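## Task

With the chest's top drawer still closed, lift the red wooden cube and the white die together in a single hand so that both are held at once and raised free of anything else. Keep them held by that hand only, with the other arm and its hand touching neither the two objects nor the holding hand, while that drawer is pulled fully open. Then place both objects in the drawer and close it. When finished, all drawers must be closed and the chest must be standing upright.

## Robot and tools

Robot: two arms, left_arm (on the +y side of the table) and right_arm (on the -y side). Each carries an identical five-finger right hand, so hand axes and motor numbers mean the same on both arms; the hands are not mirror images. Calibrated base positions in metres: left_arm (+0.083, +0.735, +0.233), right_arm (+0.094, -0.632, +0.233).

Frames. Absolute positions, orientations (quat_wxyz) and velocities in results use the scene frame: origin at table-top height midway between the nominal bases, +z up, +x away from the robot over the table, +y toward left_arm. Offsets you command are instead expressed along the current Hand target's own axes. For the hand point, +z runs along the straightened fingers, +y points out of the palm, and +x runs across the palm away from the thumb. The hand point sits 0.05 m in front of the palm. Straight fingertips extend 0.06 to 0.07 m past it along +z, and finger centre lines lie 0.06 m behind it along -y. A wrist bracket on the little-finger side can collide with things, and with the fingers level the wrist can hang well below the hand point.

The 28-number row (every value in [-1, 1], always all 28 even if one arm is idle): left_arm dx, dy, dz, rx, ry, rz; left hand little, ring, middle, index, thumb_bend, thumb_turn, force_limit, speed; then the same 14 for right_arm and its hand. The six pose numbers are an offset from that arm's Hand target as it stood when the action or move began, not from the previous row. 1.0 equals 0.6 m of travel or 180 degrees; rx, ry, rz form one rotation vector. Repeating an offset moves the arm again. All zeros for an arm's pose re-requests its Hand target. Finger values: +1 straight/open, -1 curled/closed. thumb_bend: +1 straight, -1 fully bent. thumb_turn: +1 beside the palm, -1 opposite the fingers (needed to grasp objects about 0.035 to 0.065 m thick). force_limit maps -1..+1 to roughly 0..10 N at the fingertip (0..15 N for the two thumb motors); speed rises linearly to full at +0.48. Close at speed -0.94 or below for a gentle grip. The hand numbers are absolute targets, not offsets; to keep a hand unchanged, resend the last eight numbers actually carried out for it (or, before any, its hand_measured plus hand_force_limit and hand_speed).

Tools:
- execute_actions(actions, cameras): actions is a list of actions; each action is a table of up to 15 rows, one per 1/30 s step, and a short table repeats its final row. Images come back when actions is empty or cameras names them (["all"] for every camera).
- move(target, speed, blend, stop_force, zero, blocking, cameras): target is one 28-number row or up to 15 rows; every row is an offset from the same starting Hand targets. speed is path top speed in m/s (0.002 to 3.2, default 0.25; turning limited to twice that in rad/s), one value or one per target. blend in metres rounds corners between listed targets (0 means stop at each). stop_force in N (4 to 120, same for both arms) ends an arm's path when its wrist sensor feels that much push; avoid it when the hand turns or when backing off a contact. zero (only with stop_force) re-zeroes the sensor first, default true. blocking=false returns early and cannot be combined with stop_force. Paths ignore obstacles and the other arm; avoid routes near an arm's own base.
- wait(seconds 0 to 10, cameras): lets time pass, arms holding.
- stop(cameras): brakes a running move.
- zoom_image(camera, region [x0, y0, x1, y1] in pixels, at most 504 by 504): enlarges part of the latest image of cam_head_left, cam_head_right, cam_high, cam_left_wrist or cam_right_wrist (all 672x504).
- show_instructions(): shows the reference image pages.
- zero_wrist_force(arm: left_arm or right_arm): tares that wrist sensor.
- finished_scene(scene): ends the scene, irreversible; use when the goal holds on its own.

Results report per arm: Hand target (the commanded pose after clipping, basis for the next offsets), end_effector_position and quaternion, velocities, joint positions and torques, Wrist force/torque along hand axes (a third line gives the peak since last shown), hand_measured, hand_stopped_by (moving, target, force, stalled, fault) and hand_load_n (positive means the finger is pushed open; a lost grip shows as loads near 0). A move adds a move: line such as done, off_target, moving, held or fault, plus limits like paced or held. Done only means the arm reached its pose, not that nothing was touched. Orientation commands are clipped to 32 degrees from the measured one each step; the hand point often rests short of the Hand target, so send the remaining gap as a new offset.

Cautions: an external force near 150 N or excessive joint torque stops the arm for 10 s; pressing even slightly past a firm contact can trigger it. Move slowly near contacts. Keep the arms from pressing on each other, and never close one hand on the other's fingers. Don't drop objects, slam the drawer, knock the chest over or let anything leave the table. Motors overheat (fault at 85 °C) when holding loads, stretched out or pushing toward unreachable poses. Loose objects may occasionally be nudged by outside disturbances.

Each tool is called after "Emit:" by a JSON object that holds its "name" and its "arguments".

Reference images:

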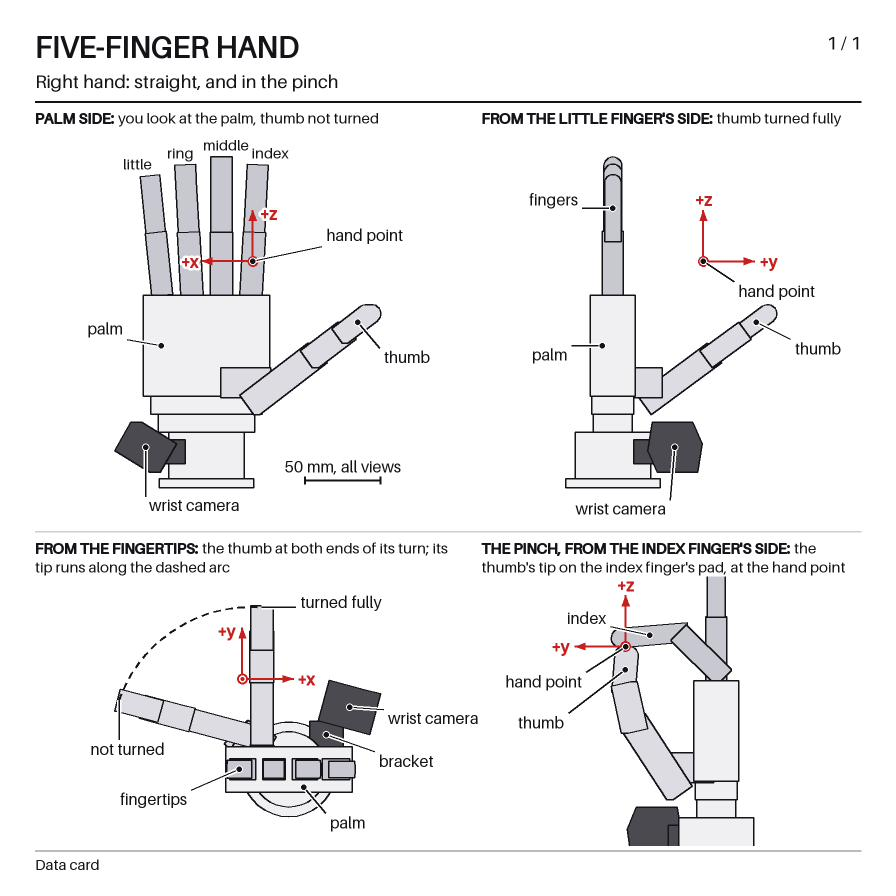

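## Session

Emit:
{"name": "execute_actions", "arguments": {"actions": []}}

Emit:
{"name": "zoom_image", "arguments": {"camera": "cam_head_left", "region": [100, 40, 450, 360]}}

Emit:
{"name": "zoom_image", "arguments": {"camera": "cam_high", "region": [180, 80, 520, 360]}}

Scene clock: 0.00 s.
left_arm: end_effector_position=(+0.2913, +0.3975, +0.2482) hand_measured=(+1.000, +1.000, +1.000, +1.000, +1.000, +1.000) hand_load_n=(+0.0, +0.0, +0.0, +0.0, +0.0, +0.0) hand_stopped_by=(target, target, target, target, target, target) hand_force_limit=0.00 hand_speed=-0.80 end_effector_quat_wxyz=(+0.302, +0.835, -0.374, +0.269) | right_arm: end_effector_position=(+0.3598, -0.6692, +0.2772) hand_measured=(+1.000, +1.000, +1.000, +1.000, +1.000, +1.000) hand_load_n=(+0.0, +0.0, +0.0, +0.0, +0.0, +0.5) hand_stopped_by=(target, target, target, target, target, target) hand_force_limit=0.00 hand_speed=-0.80 end_effector_quat_wxyz=(-0.392, +0.180, +0.818, +0.382)
Joint positions: left_arm=[-1.25 -1.573 2.666 -0.353 1.531 1.113] | right_arm=[-1.076 -0.771 2.31 1.188 1.658 -2.165]
Joint velocities: within noise
Joint torques (N m): no reading
Motor temperatures (°C): left_arm=[26 33 29 31 39 34] | right_arm=[29 29 28 35 39 36]
Wrist force (N): no reading
Wrist torque (N m): no reading
Wrist force, peak (N): no reading
Hand target: left_arm +0.2913, +0.3975, +0.2482; +0.302, +0.835, -0.374, +0.269 | right_arm +0.3598, -0.6692, +0.2772; -0.392, +0.180, +0.818, +0.382

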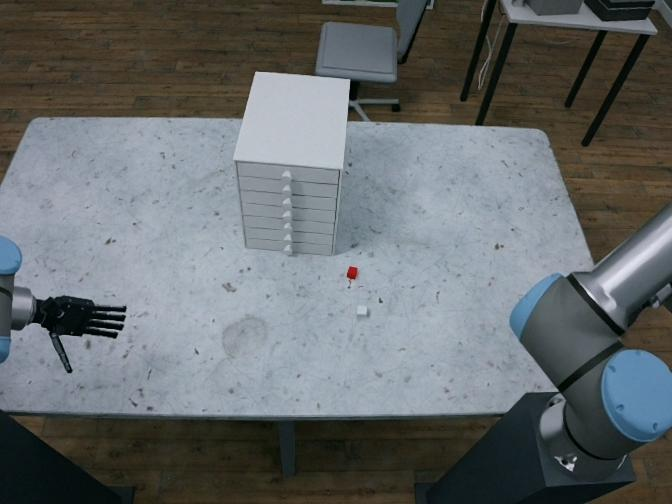

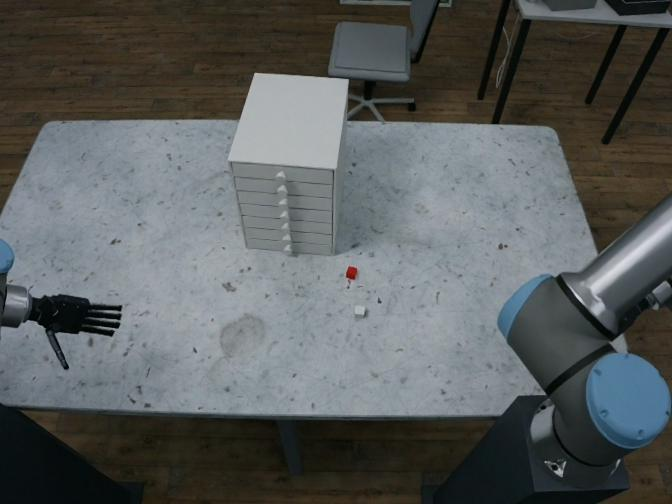

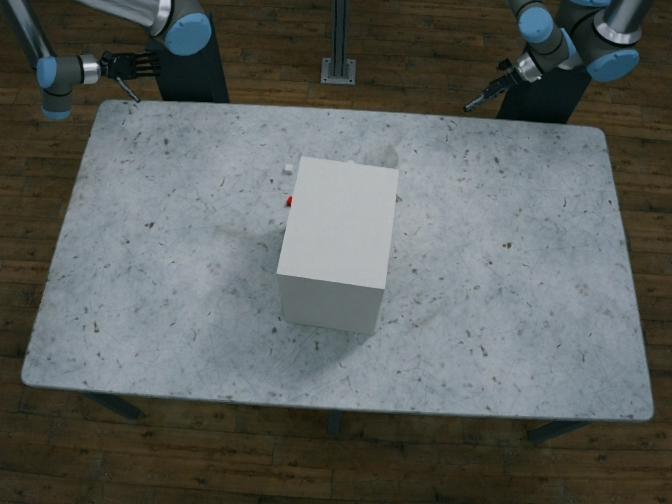

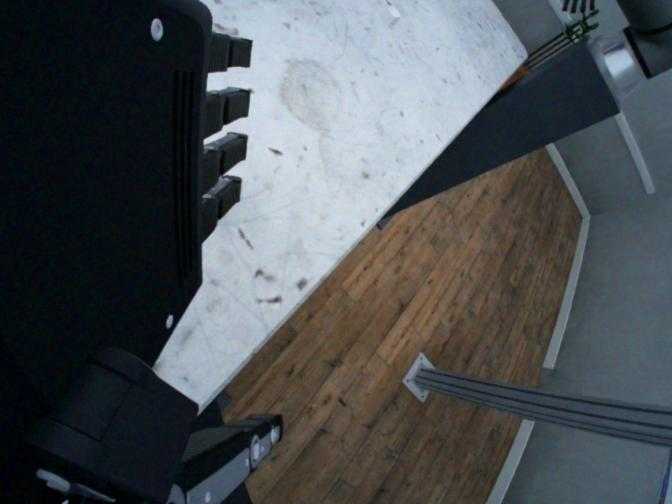

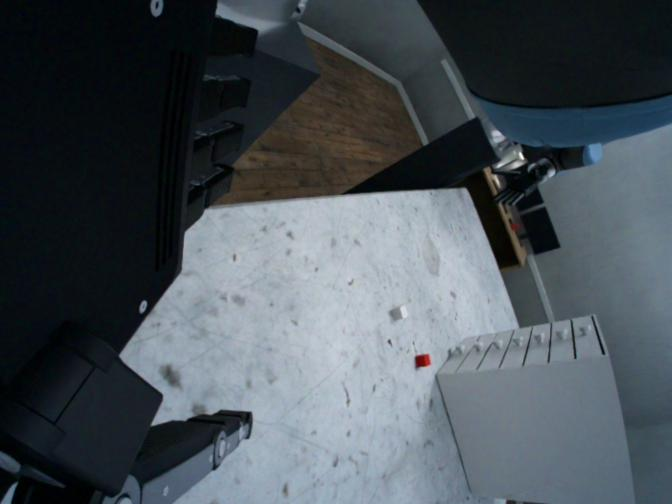

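Scaled by 1.440.

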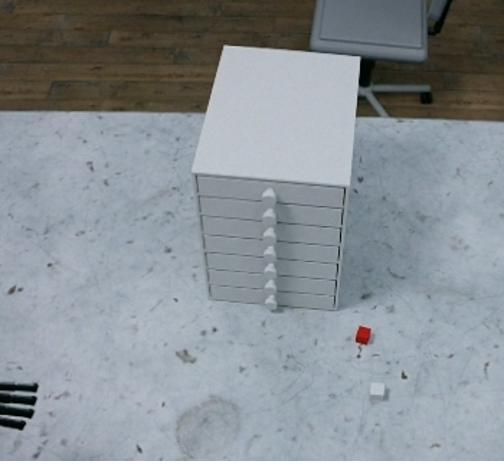

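Scaled by 1.482.

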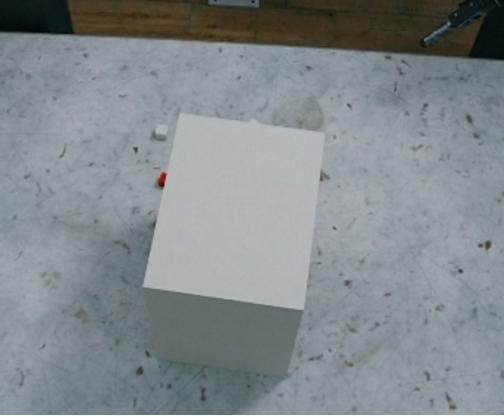

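Emit:
{"name": "zoom_image", "arguments": {"camera": "cam_right_wrist", "region": [370, 290, 640, 504]}}

Scaled by 1.867 from the camera's 672x504 image, which has a finer 960x720 frame.

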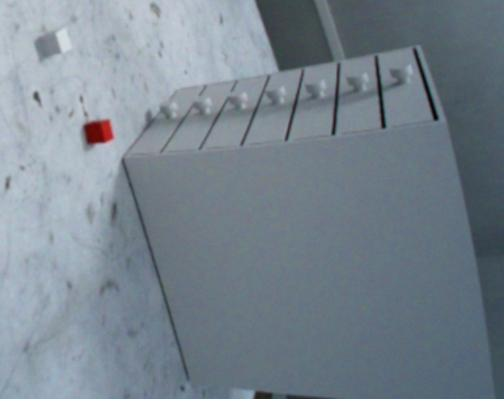

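Emit:
{"name": "move", "arguments": {"target": [[0.0894,0.0235,-0.1476,-0.3416,0.0199,-0.8349,1,1,1,1,1,1,0,-0.8,-0.0815,0.545,0.2797,0.635,-0.3035,-0.605,1,1,1,1,1,1,0,-0.8]], "speed": 0.45, "cameras": ["all"]}}

Scene clock: 139.80 s.
left_arm: end_effector_position=(+0.2920, +0.4127, +0.2982) hand_measured=(+1.000, +1.000, +1.000, +1.000, +1.000, +1.000) hand_load_n=(+0.0, +0.0, +0.0, +0.0, +0.0, +0.0) hand_stopped_by=(target, target, target, target, target, target) hand_force_limit=0.00 hand_speed=-0.80 end_effector_quat_wxyz=(+0.594, +0.791, +0.137, -0.054) | right_arm: end_effector_position=(+0.4364, -0.4840, +0.3059) hand_measured=(+1.000, +1.000, +1.000, +1.000, +1.000, +1.000) hand_load_n=(+0.0, +0.0, +0.0, +0.0, +0.0, +0.5) hand_stopped_by=(target, target, target, target, target, target) hand_force_limit=0.00 hand_speed=-0.80 end_effector_quat_wxyz=(+0.007, -0.357, +0.934, +0.008)
Joint positions: left_arm=[-1.17 -1.256 2.903 -1.344 1.811 -0.189] | right_arm=[-0.274 -1.427 2.329 0.667 1.55 -2.584]
Joint torques (N m): left_arm=[10.51 -30.8 -4.55 -3.14 1.76 -3.12] | right_arm=[11.05 -31.18 -20 4.96 -2.38 3.56]
Wrist force (N): left_arm=[1.2 0.1 -0.9] | right_arm=[2.3 1.0 1.0]
Wrist torque (N m): left_arm=[0.07 0.05 0.02] | right_arm=[-0.04 -0.24 0.32]
Wrist force, peak (N): left_arm=[2.5 -1.1 -0.7] | right_arm=[2.3 1.1 1.3]
Hand target: left_arm +0.2919, +0.4127, +0.2982; +0.594, +0.791, +0.137, -0.054 (not the last commanded pose) | right_arm +0.4365, -0.4840, +0.3059; +0.007, -0.357, +0.934, +0.008 (not the last commanded pose)
Off the commanded pose: left_arm 0.052 m, 84 deg | right_arm 0.168 m, 76 deg.
move: held (left_arm; a check stopped the path), off_target (right_arm; braked when a check withheld steps of left_arm); limits=held
pose unreachable (left arm): on one or more control steps of this call, first in action 0 (counted from 0), this arm could not follow its commanded pose, so it was not sent that pose on those steps. It may still have moved: this result reports where it is.
cause: moving toward the commanded pose would bring two parts of the arm too close to each other (joints 3 (elbow) and 4 (wrist 1) lie between them).

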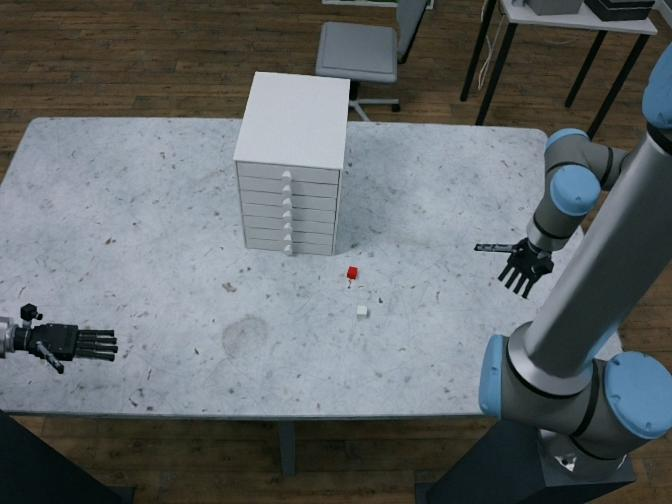

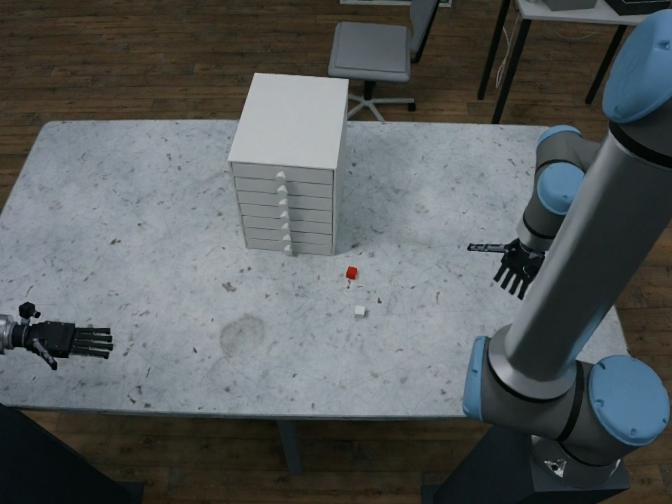

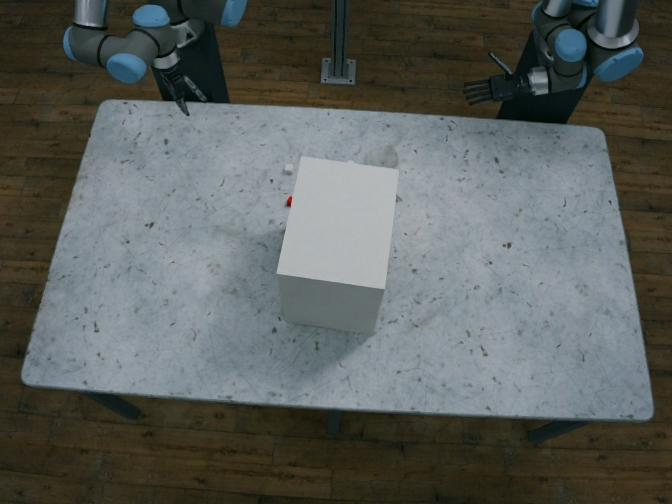

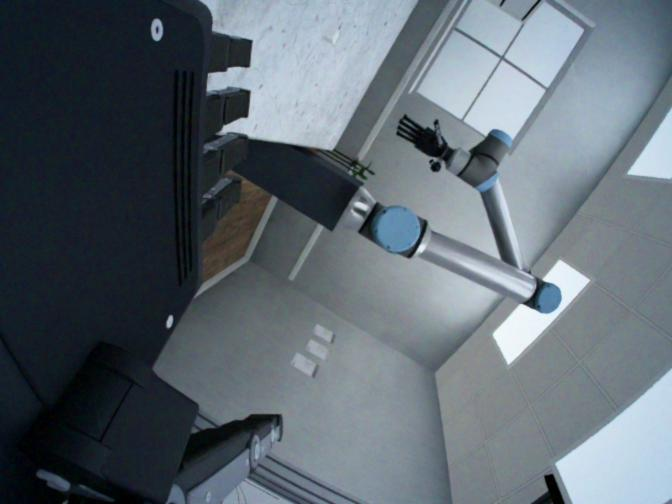

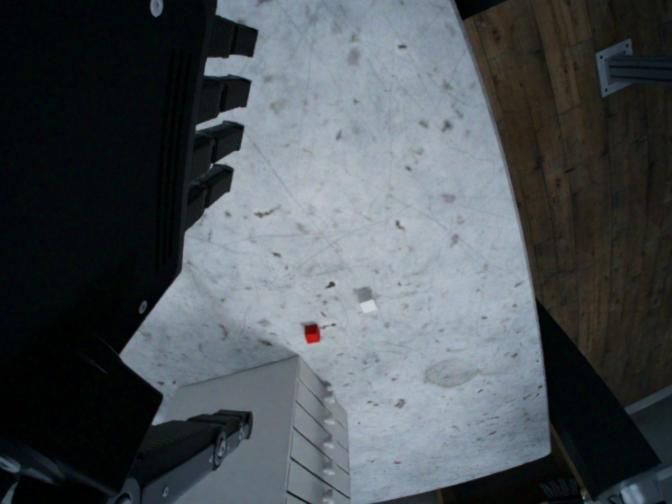

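Emit:
{"name": "move", "arguments": {"target": [[0.1978,0.2176,0.1699,-0.036,0.0027,-0.0854,1,1,1,1,1,1,0,-0.8,-0.0756,0.0686,0.0904,0.144,-0.0688,-0.1372,-1,-1,0.1,0.1,1,1,0,0],[0.1978,0.2176,0.1699,-0.1804,0.0133,-0.4268,1,1,1,1,1,1,0,-0.8,-0.1513,0.1372,0.1808,0.288,-0.1376,-0.2743,-1,-1,0.1,0.1,1,1,0,0]], "speed": 0.4, "blend": [0.04, 0], "cameras": ["all"]}}

Scene clock: 199.03 s.
left_arm: end_effector_position=(+0.4501, +0.2999, +0.3599) hand_measured=(+1.000, +1.000, +1.000, +1.000, +1.000, +1.000) hand_load_n=(+0.0, +0.0, +0.0, +0.0, +0.0, +0.0) hand_stopped_by=(target, target, target, target, target, target) hand_force_limit=0.00 hand_speed=-0.80 end_effector_quat_wxyz=(+0.612, +0.354, +0.613, -0.353) | right_arm: end_effector_position=(+0.4497, -0.3600, +0.1998) hand_measured=(-1.000, -1.000, +0.100, +0.100, +1.000, +1.000) hand_load_n=(+0.0, +0.0, +0.0, +0.0, +0.0, +0.0) hand_stopped_by=(target, target, target, target, target, target) hand_force_limit=0.00 hand_speed=0.00 end_effector_quat_wxyz=(-0.346, +0.651, -0.596, +0.317)
Joint positions: left_arm=[-1.472 -1.346 2.735 -1.389 1.077 -1.571] | right_arm=[0.264 -1.464 2.63 -0.565 1.71 -3.048]
Joint torques (N m): left_arm=[-1.48 -21.84 -3.54 -3.04 -1.44 -2.52] | right_arm=[-18.24 -40.95 -25.36 -2.23 -0.95 1.7]
Wrist force (N): left_arm=[2.7 1.8 -2.2] | right_arm=[2.2 2.8 -0.4]
Wrist torque (N m): left_arm=[0.13 0.03 0.16] | right_arm=[0.17 0.01 0.20]
Wrist force, peak (N): left_arm=[2.9 1.8 -2.2] | right_arm=[3.0 3.1 -0.4]
Hand target: left_arm +0.4501, +0.3000, +0.3598; +0.612, +0.354, +0.613, -0.353 | right_arm +0.4499, -0.3600, +0.1999; -0.346, +0.651, -0.596, +0.317
Off the commanded pose: left_arm 0.000 m, 0 deg | right_arm 0.000 m, 0 deg.
move: done

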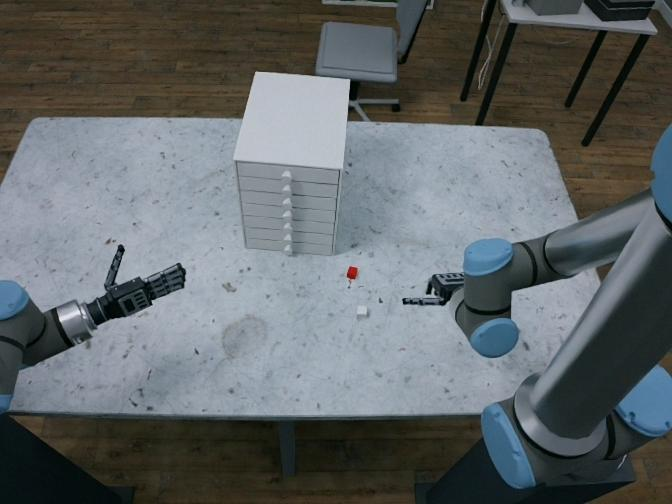

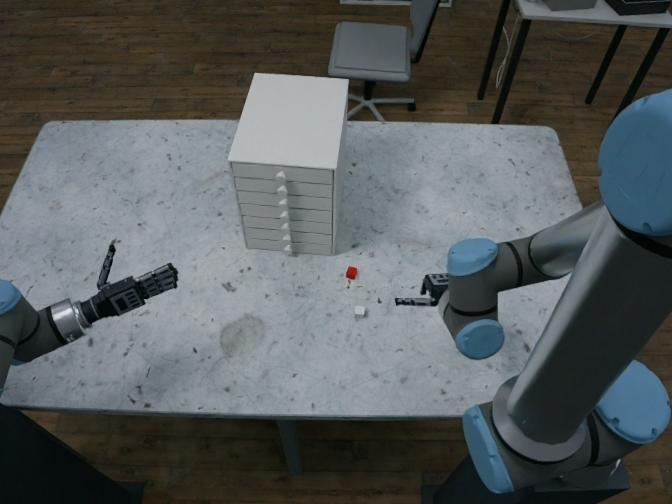

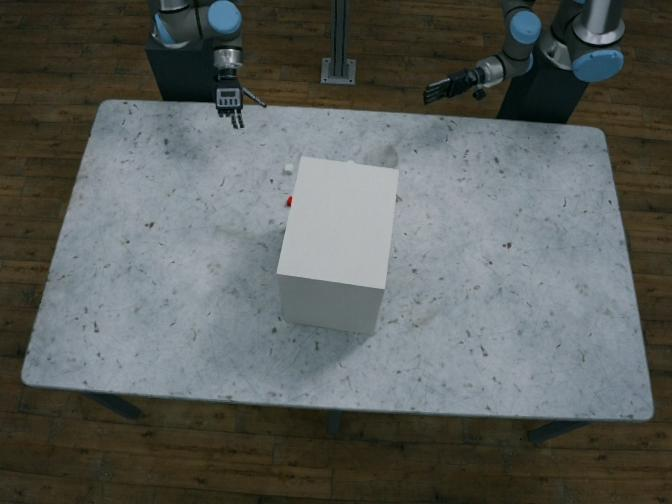

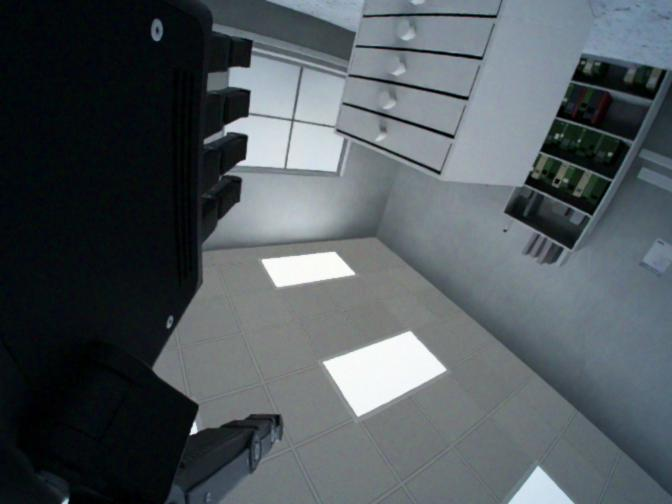

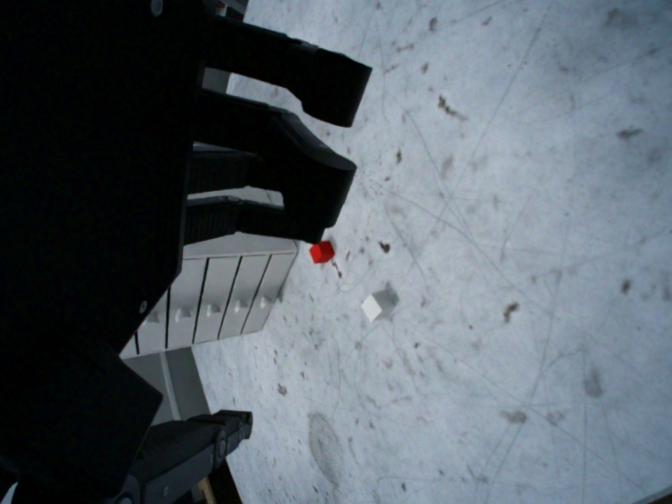

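Emit:
{"name": "zoom_image", "arguments": {"camera": "cam_right_wrist", "region": [270, 200, 450, 340]}}

Emit:
{"name": "zoom_image", "arguments": {"camera": "cam_head_left", "region": [220, 150, 400, 330]}}

Scaled by 2.800 from the camera's 672x504 image, which has a finer 960x720 frame.

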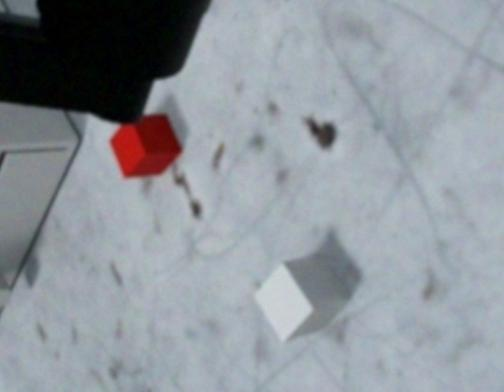

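Scaled by 2.800.

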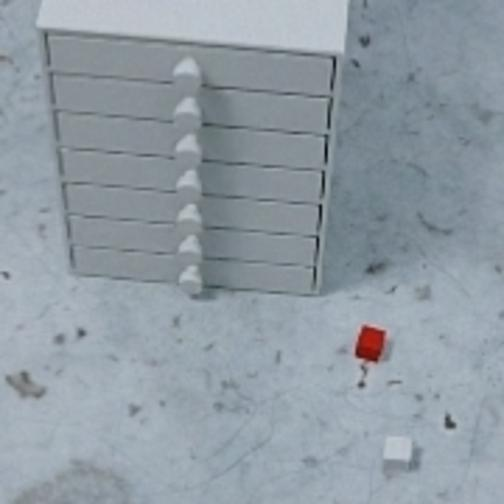

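Emit:
{"name": "move", "arguments": {"target": [[0,0,0,0,0,0,1,1,0.35,0.35,0.7,-1,0,-0.2,-0.2895,-0.0842,0.3928,0,-0.0115,-0.0078,-1,-1,0.1,0.1,1,1,0,0]], "speed": 0.25, "cameras": ["cam_head_left","cam_right_wrist","cam_left_wrist"]}}

Scene clock: 239.77 s.
left_arm: end_effector_position=(+0.4501, +0.3000, +0.3598) hand_measured=(+1.000, +1.000, +0.350, +0.350, +0.700, -1.000) hand_load_n=(+0.0, +0.0, +0.0, +0.0, +0.0, -0.5) hand_stopped_by=(target, target, target, target, target, target) hand_force_limit=0.00 hand_speed=-0.20 end_effector_quat_wxyz=(+0.612, +0.354, +0.613, -0.353) | right_arm: end_effector_position=(+0.6572, -0.1675, +0.1099) hand_measured=(-1.000, -1.000, +0.100, +0.100, +1.000, +1.000) hand_load_n=(+0.0, +0.0, +0.0, +0.0, +0.0, +0.0) hand_stopped_by=(target, target, target, target, target, target) hand_force_limit=0.00 hand_speed=0.00 end_effector_quat_wxyz=(-0.353, +0.664, -0.582, +0.310)
Joint positions: left_arm=[-1.472 -1.346 2.735 -1.389 1.077 -1.571] | right_arm=[0.513 -0.967 2.077 -0.483 1.878 -2.927]
Joint torques (N m): left_arm=[21.89 -14.32 -15.29 -4.24 1.05 -0.63] | right_arm=[-19.11 -54.08 -26.37 -2.36 -2.03 -2.64]
Wrist force (N): left_arm=[2.4 1.8 -2.0] | right_arm=[2.1 3.1 -0.4]
Wrist torque (N m): left_arm=[0.12 0.06 0.19] | right_arm=[0.22 -0.01 0.18]
Wrist force, peak (N): left_arm=[3.4 1.9 -2.0] | right_arm=[4.0 3.1 -2.3]
Hand target: left_arm +0.4501, +0.3000, +0.3598; +0.612, +0.354, +0.613, -0.353 | right_arm +0.6575, -0.1674, +0.1099; -0.353, +0.664, -0.582, +0.310
Off the commanded pose: left_arm 0.000 m, 0 deg | right_arm 0.000 m, 0 deg.
move: done
Images, in order (width x height): cam_head_left 672x504, cam_left_wrist 672x504, cam_right_wrist 672x504.

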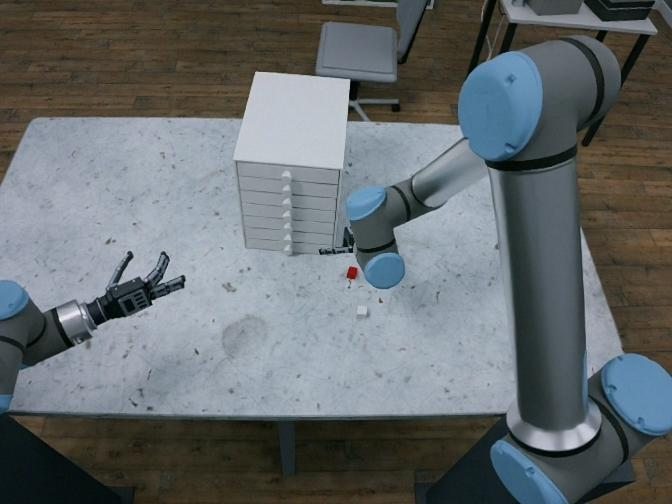

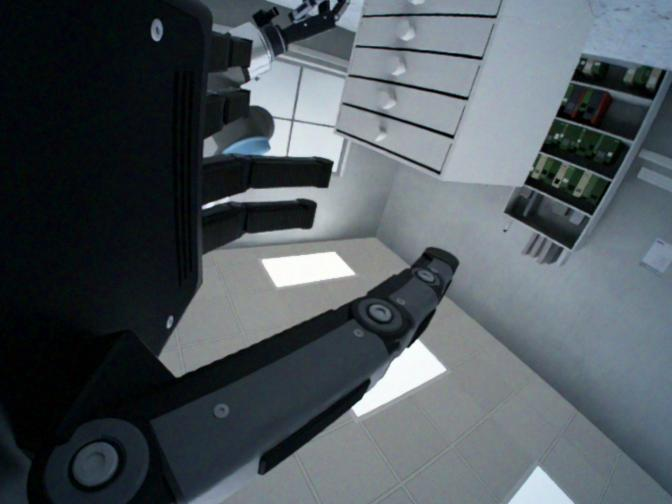

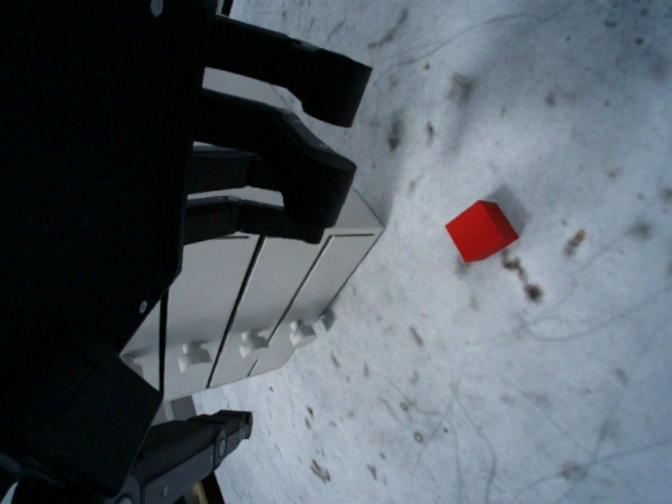

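Emit:
{"name": "move", "arguments": {"target": [0,0,0,0,0,0,1,1,0.35,0.35,0.7,-1,0,-0.2,0.0028,0.1072,0.0793,0,0,0,-1,-1,0.1,0.1,1,1,0,0], "speed": 0.1, "stop_force": 8, "cameras": ["cam_right_wrist"]}}

Scene clock: 273.57 s.
left_arm: end_effector_position=(+0.4501, +0.3000, +0.3598) hand_measured=(+1.000, +1.000, +0.350, +0.350, +0.700, -1.000) hand_load_n=(+0.0, +0.0, +0.0, +0.0, +0.0, -0.5) hand_stopped_by=(target, target, target, target, target, target) hand_force_limit=0.00 hand_speed=-0.20 end_effector_quat_wxyz=(+0.612, +0.354, +0.613, -0.353) | right_arm: end_effector_position=(+0.6612, -0.1687, +0.0300) hand_measured=(-1.000, -1.000, +0.100, +0.100, +1.000, +1.000) hand_load_n=(+0.0, +0.0, +0.0, +0.0, +0.0, -0.5) hand_stopped_by=(target, target, target, target, target, target) hand_force_limit=0.00 hand_speed=0.00 end_effector_quat_wxyz=(-0.353, +0.664, -0.582, +0.310)
Joint positions: left_arm=[-1.472 -1.346 2.735 -1.389 1.077 -1.571] | right_arm=[0.507 -0.829 2.061 -0.607 1.874 -2.93]
Joint torques (N m): left_arm=[16.48 -38.39 -16.53 -1.71 0.8 0.38] | right_arm=[12.64 -77.42 -5.09 3.57 1.37 0.94]
Wrist force (N): left_arm=[2.9 1.7 -1.8] | right_arm=[2.1 3.1 -0.9]
Wrist torque (N m): left_arm=[0.09 -0.02 0.21] | right_arm=[0.26 0.04 0.42]
Wrist force, peak (N): left_arm=[3.1 2.3 -1.9] | right_arm=[1.9 4.1 0.2]
Hand target: left_arm +0.4501, +0.3000, +0.3598; +0.612, +0.354, +0.613, -0.353 | right_arm +0.6611, -0.1687, +0.0300; -0.353, +0.664, -0.582, +0.310
Off the commanded pose: left_arm 0.000 m, 0 deg | right_arm 0.000 m, 0 deg.
move: done
Images, in order (width x height): cam_right_wrist 672x504.

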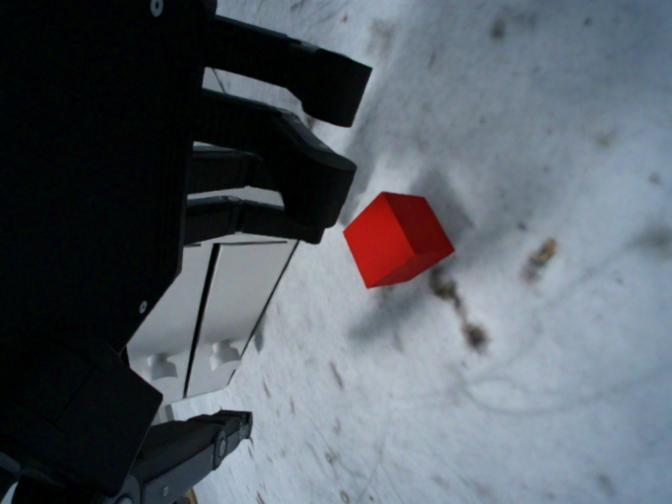

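Emit:
{"name": "move", "arguments": {"target": [0,0,0,0,0,0,1,1,0.35,0.35,0.7,-1,0,-0.2,0.0042,0.0787,-0.1077,0,0,0,-1,-1,0.1,0.1,1,1,0,0], "speed": 0.07, "stop_force": 12, "cameras": ["cam_right_wrist"]}}

Scene clock: 298.83 s.
left_arm: end_effector_position=(+0.4501, +0.3000, +0.3598) hand_measured=(+1.000, +1.000, +0.350, +0.350, +0.700, -1.000) hand_load_n=(+0.0, +0.0, +0.0, +0.0, +0.0, +0.0) hand_stopped_by=(target, target, target, target, target, target) hand_force_limit=0.00 hand_speed=-0.20 end_effector_quat_wxyz=(+0.612, +0.354, +0.613, -0.353) | right_arm: end_effector_position=(+0.5822, -0.1817, +0.0270) hand_measured=(-1.000, -1.000, +0.100, +0.100, +1.000, +1.000) hand_load_n=(+0.0, +0.5, +0.0, +0.0, -0.5, -0.5) hand_stopped_by=(target, target, target, target, target, target) hand_force_limit=0.00 hand_speed=0.00 end_effector_quat_wxyz=(-0.353, +0.664, -0.582, +0.310)
Joint positions: left_arm=[-1.472 -1.346 2.735 -1.389 1.077 -1.571] | right_arm=[0.564 -0.857 2.183 -0.689 1.92 -2.895]
Joint torques (N m): left_arm=[17.86 -36.65 -16.42 -1.68 0.64 0.13] | right_arm=[-18.77 -46.12 -18.9 4.28 -1.99 -2.63]
Wrist force (N): left_arm=[2.6 1.9 -2.2] | right_arm=[2.1 3.1 -0.5]
Wrist torque (N m): left_arm=[0.15 0.04 0.20] | right_arm=[0.25 0.01 0.22]
Wrist force, peak (N): left_arm=[3.2 2.3 -2.1] | right_arm=[2.4 3.8 -1.2]
Hand target: left_arm +0.4501, +0.3000, +0.3598; +0.612, +0.354, +0.613, -0.353 | right_arm +0.5822, -0.1817, +0.0270; -0.353, +0.664, -0.582, +0.310
Off the commanded pose: left_arm 0.000 m, 0 deg | right_arm 0.000 m, 0 deg.
move: done
Images, in order (width x height): cam_right_wrist 672x504.

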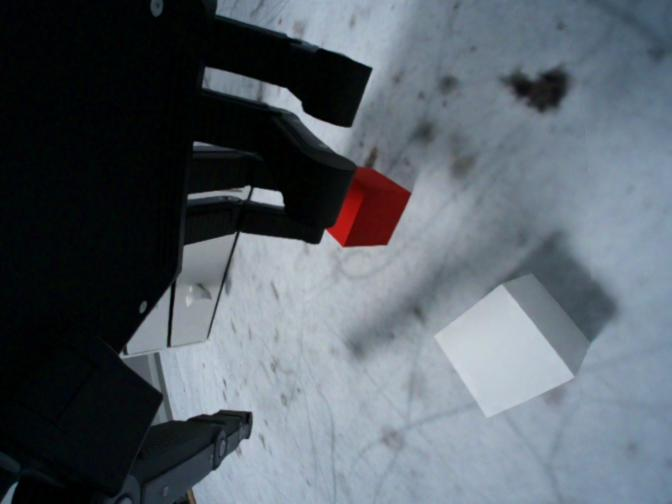

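Emit:
{"name": "zoom_image", "arguments": {"camera": "cam_right_wrist", "region": [280, 130, 480, 290]}}

Scaled by 2.520 from the camera's 672x504 image, which has a finer 960x720 frame.

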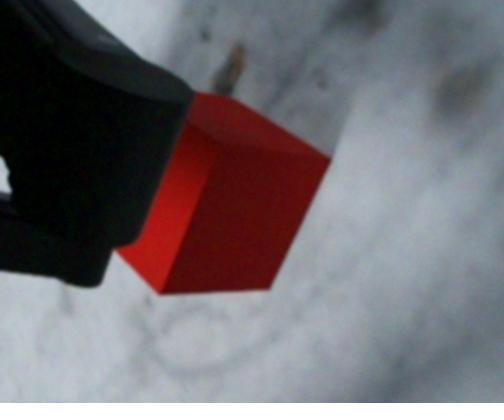

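Emit:
{"name": "move", "arguments": {"target": [[0,0,0,0,0,0,1,1,0.35,0.35,0.7,-1,0,-0.2,0,-0.0055,0.0083,0,0,0,-1,-1,0.1,0.1,1,1,0,0],[0,0,0,0,0,0,1,1,0.35,0.35,0.7,-1,0,-0.2,0.0116,-0.0055,0.0083,0,0,0,-1,-1,0.1,0.1,1,1,0,0],[0,0,0,0,0,0,1,1,0.35,0.35,0.7,-1,0,-0.2,0.0116,0.0876,-0.1299,0,0,0,-1,-1,0.1,0.1,1,1,0,0]], "speed": 0.07, "cameras": ["cam_right_wrist"]}}

Scene clock: 385.90 s.
left_arm: end_effector_position=(+0.4501, +0.3000, +0.3598) hand_measured=(+1.000, +1.000, +0.350, +0.350, +0.700, -1.000) hand_load_n=(+0.0, +0.0, +0.0, +0.0, +0.0, +0.0) hand_stopped_by=(target, target, target, target, target, target) hand_force_limit=0.00 hand_speed=-0.20 end_effector_quat_wxyz=(+0.612, +0.354, +0.613, -0.353) | right_arm: end_effector_position=(+0.4898, -0.2009, +0.0270) hand_measured=(-1.000, -1.000, +0.100, +0.100, +1.000, +1.000) hand_load_n=(+0.0, +0.0, +0.0, +0.0, +0.0, +0.0) hand_stopped_by=(target, target, target, target, target, target) hand_force_limit=0.00 hand_speed=0.00 end_effector_quat_wxyz=(-0.353, +0.664, -0.582, +0.310) end_effector_velocity=(+0.004, +0.000, +0.000) end_effector_angular_velocity=(-0.001, +0.001, +0.000)
Joint positions: left_arm=[-1.472 -1.346 2.735 -1.389 1.077 -1.571] | right_arm=[0.648 -0.882 2.313 -0.774 1.986 -2.84]
Joint velocities: left_arm=[within noise] | right_arm=[-0.005 0 -0.005 0.004 -0.003 -0.004]
Joint torques (N m): left_arm=[17 -38.86 -17.55 -1.8 0.14 -0.39] | right_arm=[-18.07 -59.17 -13.26 4.89 -1.85 -2.88]
Wrist force (N): left_arm=[2.6 1.7 -1.6] | right_arm=[2.1 3.2 -0.2]
Wrist torque (N m): left_arm=[0.08 0.03 0.18] | right_arm=[0.26 0.02 0.25]
Wrist force, peak (N): left_arm=[3.4 2.1 -2.2] | right_arm=[2.4 3.7 -1.1]
Hand target: left_arm +0.4501, +0.3000, +0.3598; +0.612, +0.354, +0.613, -0.353 | right_arm +0.4899, -0.2009, +0.0270; -0.353, +0.664, -0.582, +0.310
Off the commanded pose: left_arm 0.000 m, 0 deg | right_arm 0.000 m, 0 deg.
move: done
Images, in order (width x height): cam_right_wrist 672x504.

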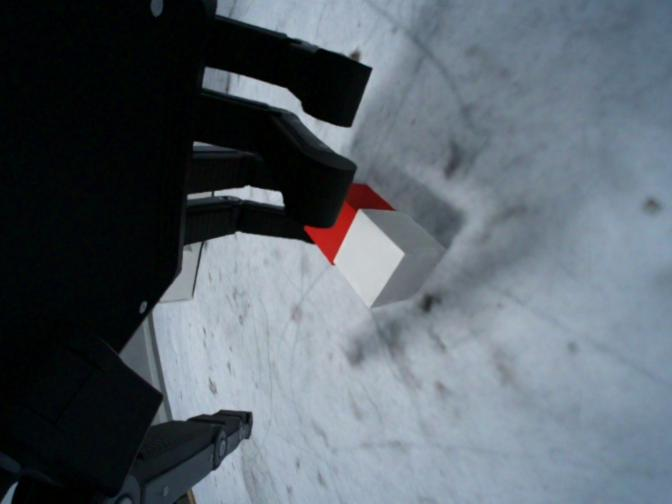

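Emit:
{"name": "zoom_image", "arguments": {"camera": "cam_right_wrist", "region": [280, 150, 480, 330]}}

Scaled by 2.520 from the camera's 672x504 image, which has a finer 960x720 frame.

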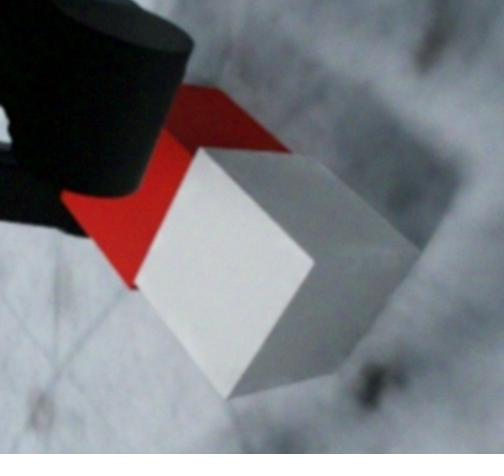

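Emit:
{"name": "move", "arguments": {"target": [[0.025,-0.0079,0.3803,0,0,0,1,1,0.35,0.35,0.7,-1,0,-0.2,0,0,0,0,0,0,-1,-1,0.1,0.1,1,-1,-0.4,-0.4],[0.025,-0.0079,0.3803,0,0,0,1,1,0.35,0.35,0.7,-1,0,-0.2,0,0,0,0,0,0,-1,-1,0.1,0.1,0.2,-1,-0.4,-0.92],[0.025,-0.0079,0.3803,0,0,0,1,1,0.35,0.35,0.7,-1,0,-0.2,0,0,0,0,0,0,-1,-1,0.1,-0.1,0.2,-1,-0.6,-0.94]], "speed": 0.2, "cameras": ["cam_right_wrist","cam_left_wrist"]}}

Scene clock: 440.40 s.
left_arm: end_effector_position=(+0.5602, +0.1001, +0.3446) hand_measured=(+1.000, +1.000, +0.350, +0.350, +0.700, -1.000) hand_load_n=(+0.5, +0.0, +0.0, +0.0, +0.0, -0.5) hand_stopped_by=(target, target, target, target, target, target) hand_force_limit=0.00 hand_speed=-0.20 end_effector_quat_wxyz=(+0.612, +0.354, +0.613, -0.353) | right_arm: end_effector_position=(+0.4899, -0.2009, +0.0270) hand_measured=(-1.000, -1.000, +0.100, +0.096, +0.714, -1.000) hand_load_n=(+0.0, +0.0, +2.5, +2.5, +5.0, -0.5) hand_stopped_by=(target, target, target, force, force, target) hand_force_limit=-0.60 hand_speed=-0.94 end_effector_quat_wxyz=(-0.353, +0.664, -0.582, +0.310)
Joint positions: left_arm=[-1.251 -1.107 2.285 -1.177 1.298 -1.571] | right_arm=[0.647 -0.882 2.313 -0.773 1.986 -2.841]
Joint torques (N m): left_arm=[-21.13 -49.3 -25.97 -1.29 -2 -0.91] | right_arm=[-19.93 -42.16 -13.93 4.42 -1.8 -2.59]
Wrist force (N): left_arm=[3.1 1.9 -2.3] | right_arm=[2.0 3.2 -0.5]
Wrist torque (N m): left_arm=[0.15 -0.04 0.23] | right_arm=[0.28 0.04 0.33]
Wrist force, peak (N): left_arm=[2.5 2.1 -4.3] | right_arm=[2.7 3.5 -0.3]
Hand target: left_arm +0.5602, +0.1001, +0.3446; +0.612, +0.354, +0.613, -0.353 | right_arm +0.4899, -0.2009, +0.0270; -0.353, +0.664, -0.582, +0.310
Off the commanded pose: left_arm 0.000 m, 0 deg | right_arm 0.000 m, 0 deg.
move: done
Images, in order (width x height): cam_left_wrist 672x504, cam_right_wrist 672x504.

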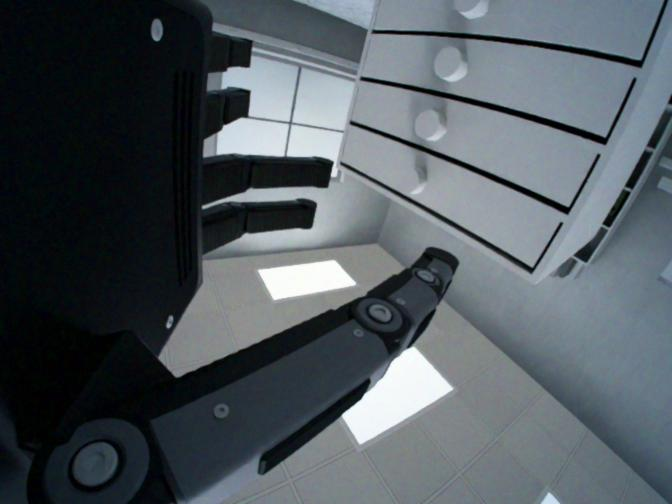

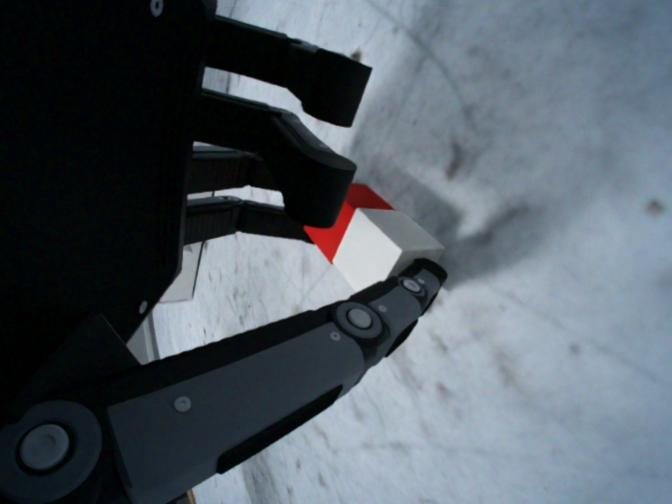

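Emit:
{"name": "zoom_image", "arguments": {"camera": "cam_left_wrist", "region": [330, 60, 600, 290]}}

Scaled by 1.867 from the camera's 672x504 image, which has a finer 960x720 frame.

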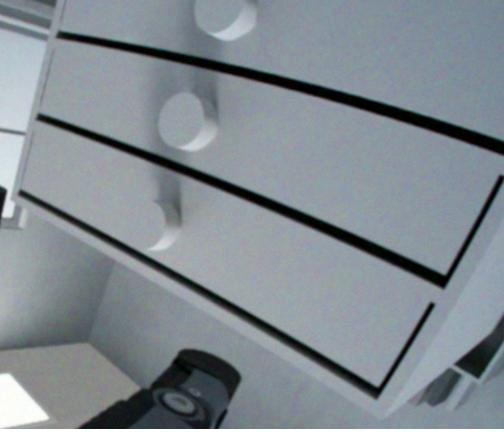

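Emit:
{"name": "move", "arguments": {"target": [[-0.0087,0.0089,0.1014,0,0,0,1,1,0.35,0.35,0.7,-1,0,-0.2,0,-0.1105,-0.0745,0,0,0,-1,-1,0.1,-0.1,0.2,-1,-0.6,-0.94],[-0.0173,0.0177,0.2027,0,0,0,1,1,0.35,0.35,0.7,-1,0,-0.2,0.2105,-0.481,-0.3984,0,0,0,-1,-1,0.1,-0.1,0.2,-1,-0.6,-0.94]], "speed": [0.05, 0.15], "blend": [0.01, 0], "cameras": ["cam_head_left","cam_right_wrist","cam_left_wrist"]}}

Scene clock: 506.80 s.
left_arm: end_effector_position=(+0.6303, +0.0001, +0.3548) hand_measured=(+1.000, +1.000, +0.350, +0.350, +0.700, -1.000) hand_load_n=(+0.0, +0.0, +0.0, +0.0, +0.0, +0.0) hand_stopped_by=(target, target, target, target, target, target) hand_force_limit=0.00 hand_speed=-0.20 end_effector_quat_wxyz=(+0.612, +0.354, +0.613, -0.353) | right_arm: end_effector_position=(+0.4701, -0.3306, +0.4000) hand_measured=(-1.000, -1.000, +0.100, +0.096, +0.714, -1.000) hand_load_n=(+0.0, +0.0, +2.5, +2.0, +5.0, +0.0) hand_stopped_by=(target, target, target, force, force, target) hand_force_limit=-0.60 hand_speed=-0.94 end_effector_quat_wxyz=(-0.353, +0.664, -0.582, +0.310)
Joint positions: left_arm=[-1.181 -1.011 2.038 -1.026 1.368 -1.571] | right_arm=[0.323 -1.822 2.394 0.029 1.723 -3.039]
Joint torques (N m): left_arm=[-3 -89.17 -16.82 -4.66 -0.93 2.32] | right_arm=[3.57 -25.57 -26.12 3.37 2 3.45]
Wrist force (N): left_arm=[2.7 2.0 -1.9] | right_arm=[2.7 3.2 0.2]
Wrist torque (N m): left_arm=[0.15 -0.02 0.19] | right_arm=[0.19 -0.08 0.24]
Wrist force, peak (N): left_arm=[3.3 2.1 -2.5] | right_arm=[2.6 3.8 -0.8]
Hand target: left_arm +0.6302, +0.0001, +0.3549; +0.612, +0.354, +0.613, -0.353 | right_arm +0.4700, -0.3307, +0.4000; -0.353, +0.664, -0.582, +0.310
Off the commanded pose: left_arm 0.000 m, 0 deg | right_arm 0.000 m, 0 deg.
move: done
Images, in order (width x height): cam_head_left 672x504, cam_left_wrist 672x504, cam_right_wrist 672x504.

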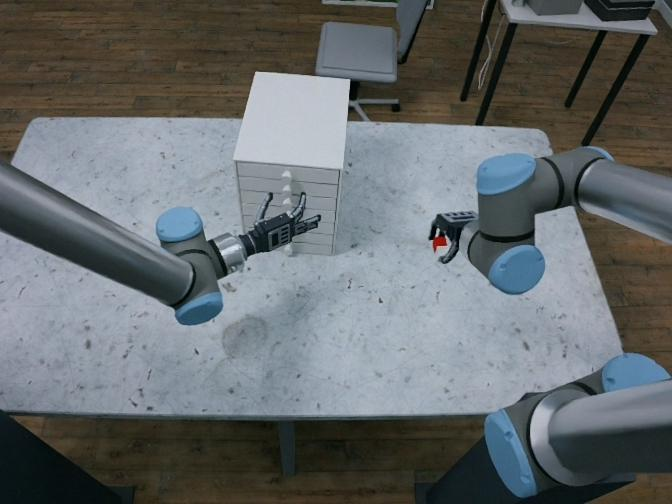

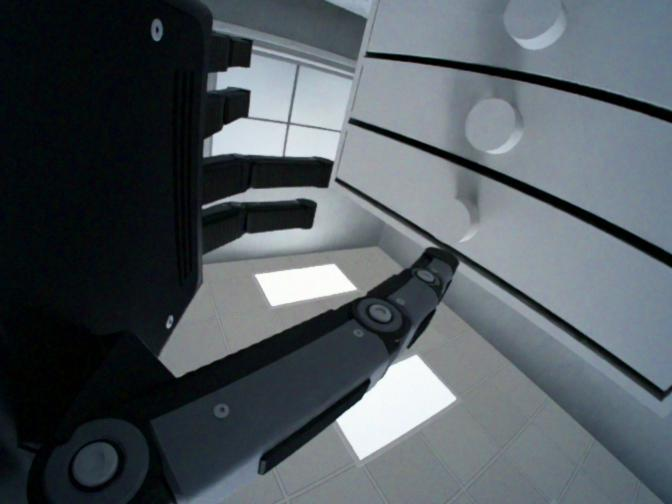

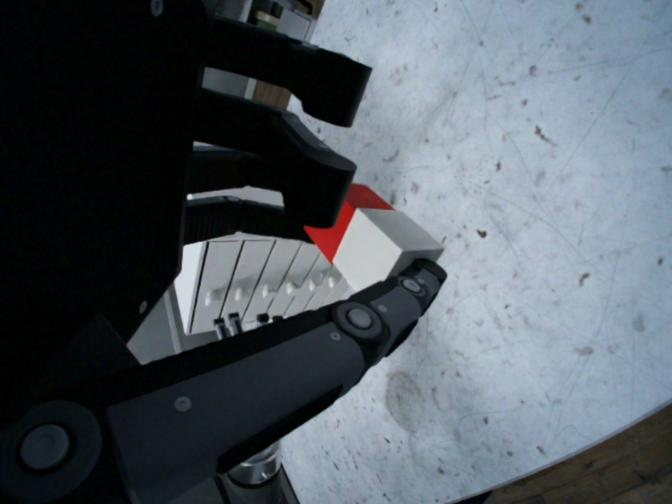

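Emit:
{"name": "zoom_image", "arguments": {"camera": "cam_left_wrist", "region": [390, 60, 590, 280]}}

Scaled by 2.291 from the camera's 672x504 image, which has a finer 960x720 frame.

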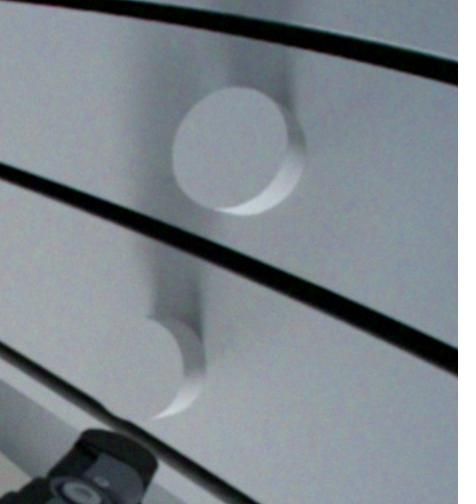

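Emit:
{"name": "move", "arguments": {"target": [-0.0118,0.051,0.045,0,0,0,1,1,0.35,0.35,0.7,-1,0,-0.2,0,0,0,0,0,0,-1,-1,0.1,-0.1,0.2,-1,-0.6,-0.94], "speed": 0.06, "stop_force": 6, "cameras": ["cam_left_wrist"]}}

Scene clock: 537.00 s.
left_arm: end_effector_position=(+0.6702, -0.0080, +0.3620) hand_measured=(+1.000, +1.000, +0.350, +0.350, +0.700, -1.000) hand_load_n=(+0.0, +0.0, +0.0, +0.0, +0.0, -0.5) hand_stopped_by=(target, target, target, target, target, target) hand_force_limit=0.00 hand_speed=-0.20 end_effector_quat_wxyz=(+0.612, +0.354, +0.613, -0.353) | right_arm: end_effector_position=(+0.4700, -0.3307, +0.4000) hand_measured=(-1.000, -1.000, +0.100, +0.096, +0.714, -1.000) hand_load_n=(+0.0, +0.0, +2.5, +2.5, +5.0, +0.0) hand_stopped_by=(target, target, target, force, force, target) hand_force_limit=-0.60 hand_speed=-0.94 end_effector_quat_wxyz=(-0.353, +0.664, -0.582, +0.310)
Joint positions: left_arm=[-1.126 -0.992 1.975 -0.982 1.423 -1.571] | right_arm=[0.323 -1.822 2.394 0.029 1.723 -3.039]
Joint torques (N m): left_arm=[-15.85 -90.59 -18.1 -4.67 -2.13 2.73] | right_arm=[17.11 -26.97 -26.71 3.51 2.72 3.53]
Wrist force (N): left_arm=[2.9 1.5 -2.0] | right_arm=[2.7 3.0 0.3]
Wrist torque (N m): left_arm=[0.10 -0.02 0.17] | right_arm=[0.15 -0.09 0.22]
Wrist force, peak (N): left_arm=[3.4 2.0 -2.2] | right_arm=[2.7 3.7 0.0]
Hand target: left_arm +0.6702, -0.0080, +0.3620; +0.612, +0.354, +0.613, -0.353 | right_arm +0.4700, -0.3307, +0.4000; -0.353, +0.664, -0.582, +0.310
Off the commanded pose: left_arm 0.000 m, 0 deg | right_arm 0.000 m, 0 deg.
move: done
Images, in order (width x height): cam_left_wrist 672x504.

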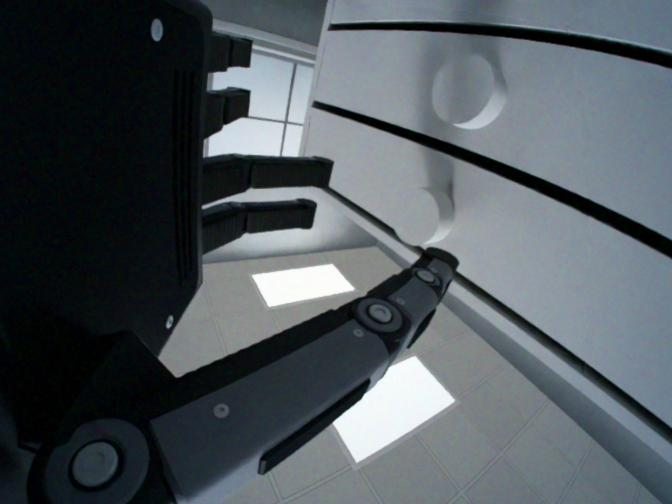

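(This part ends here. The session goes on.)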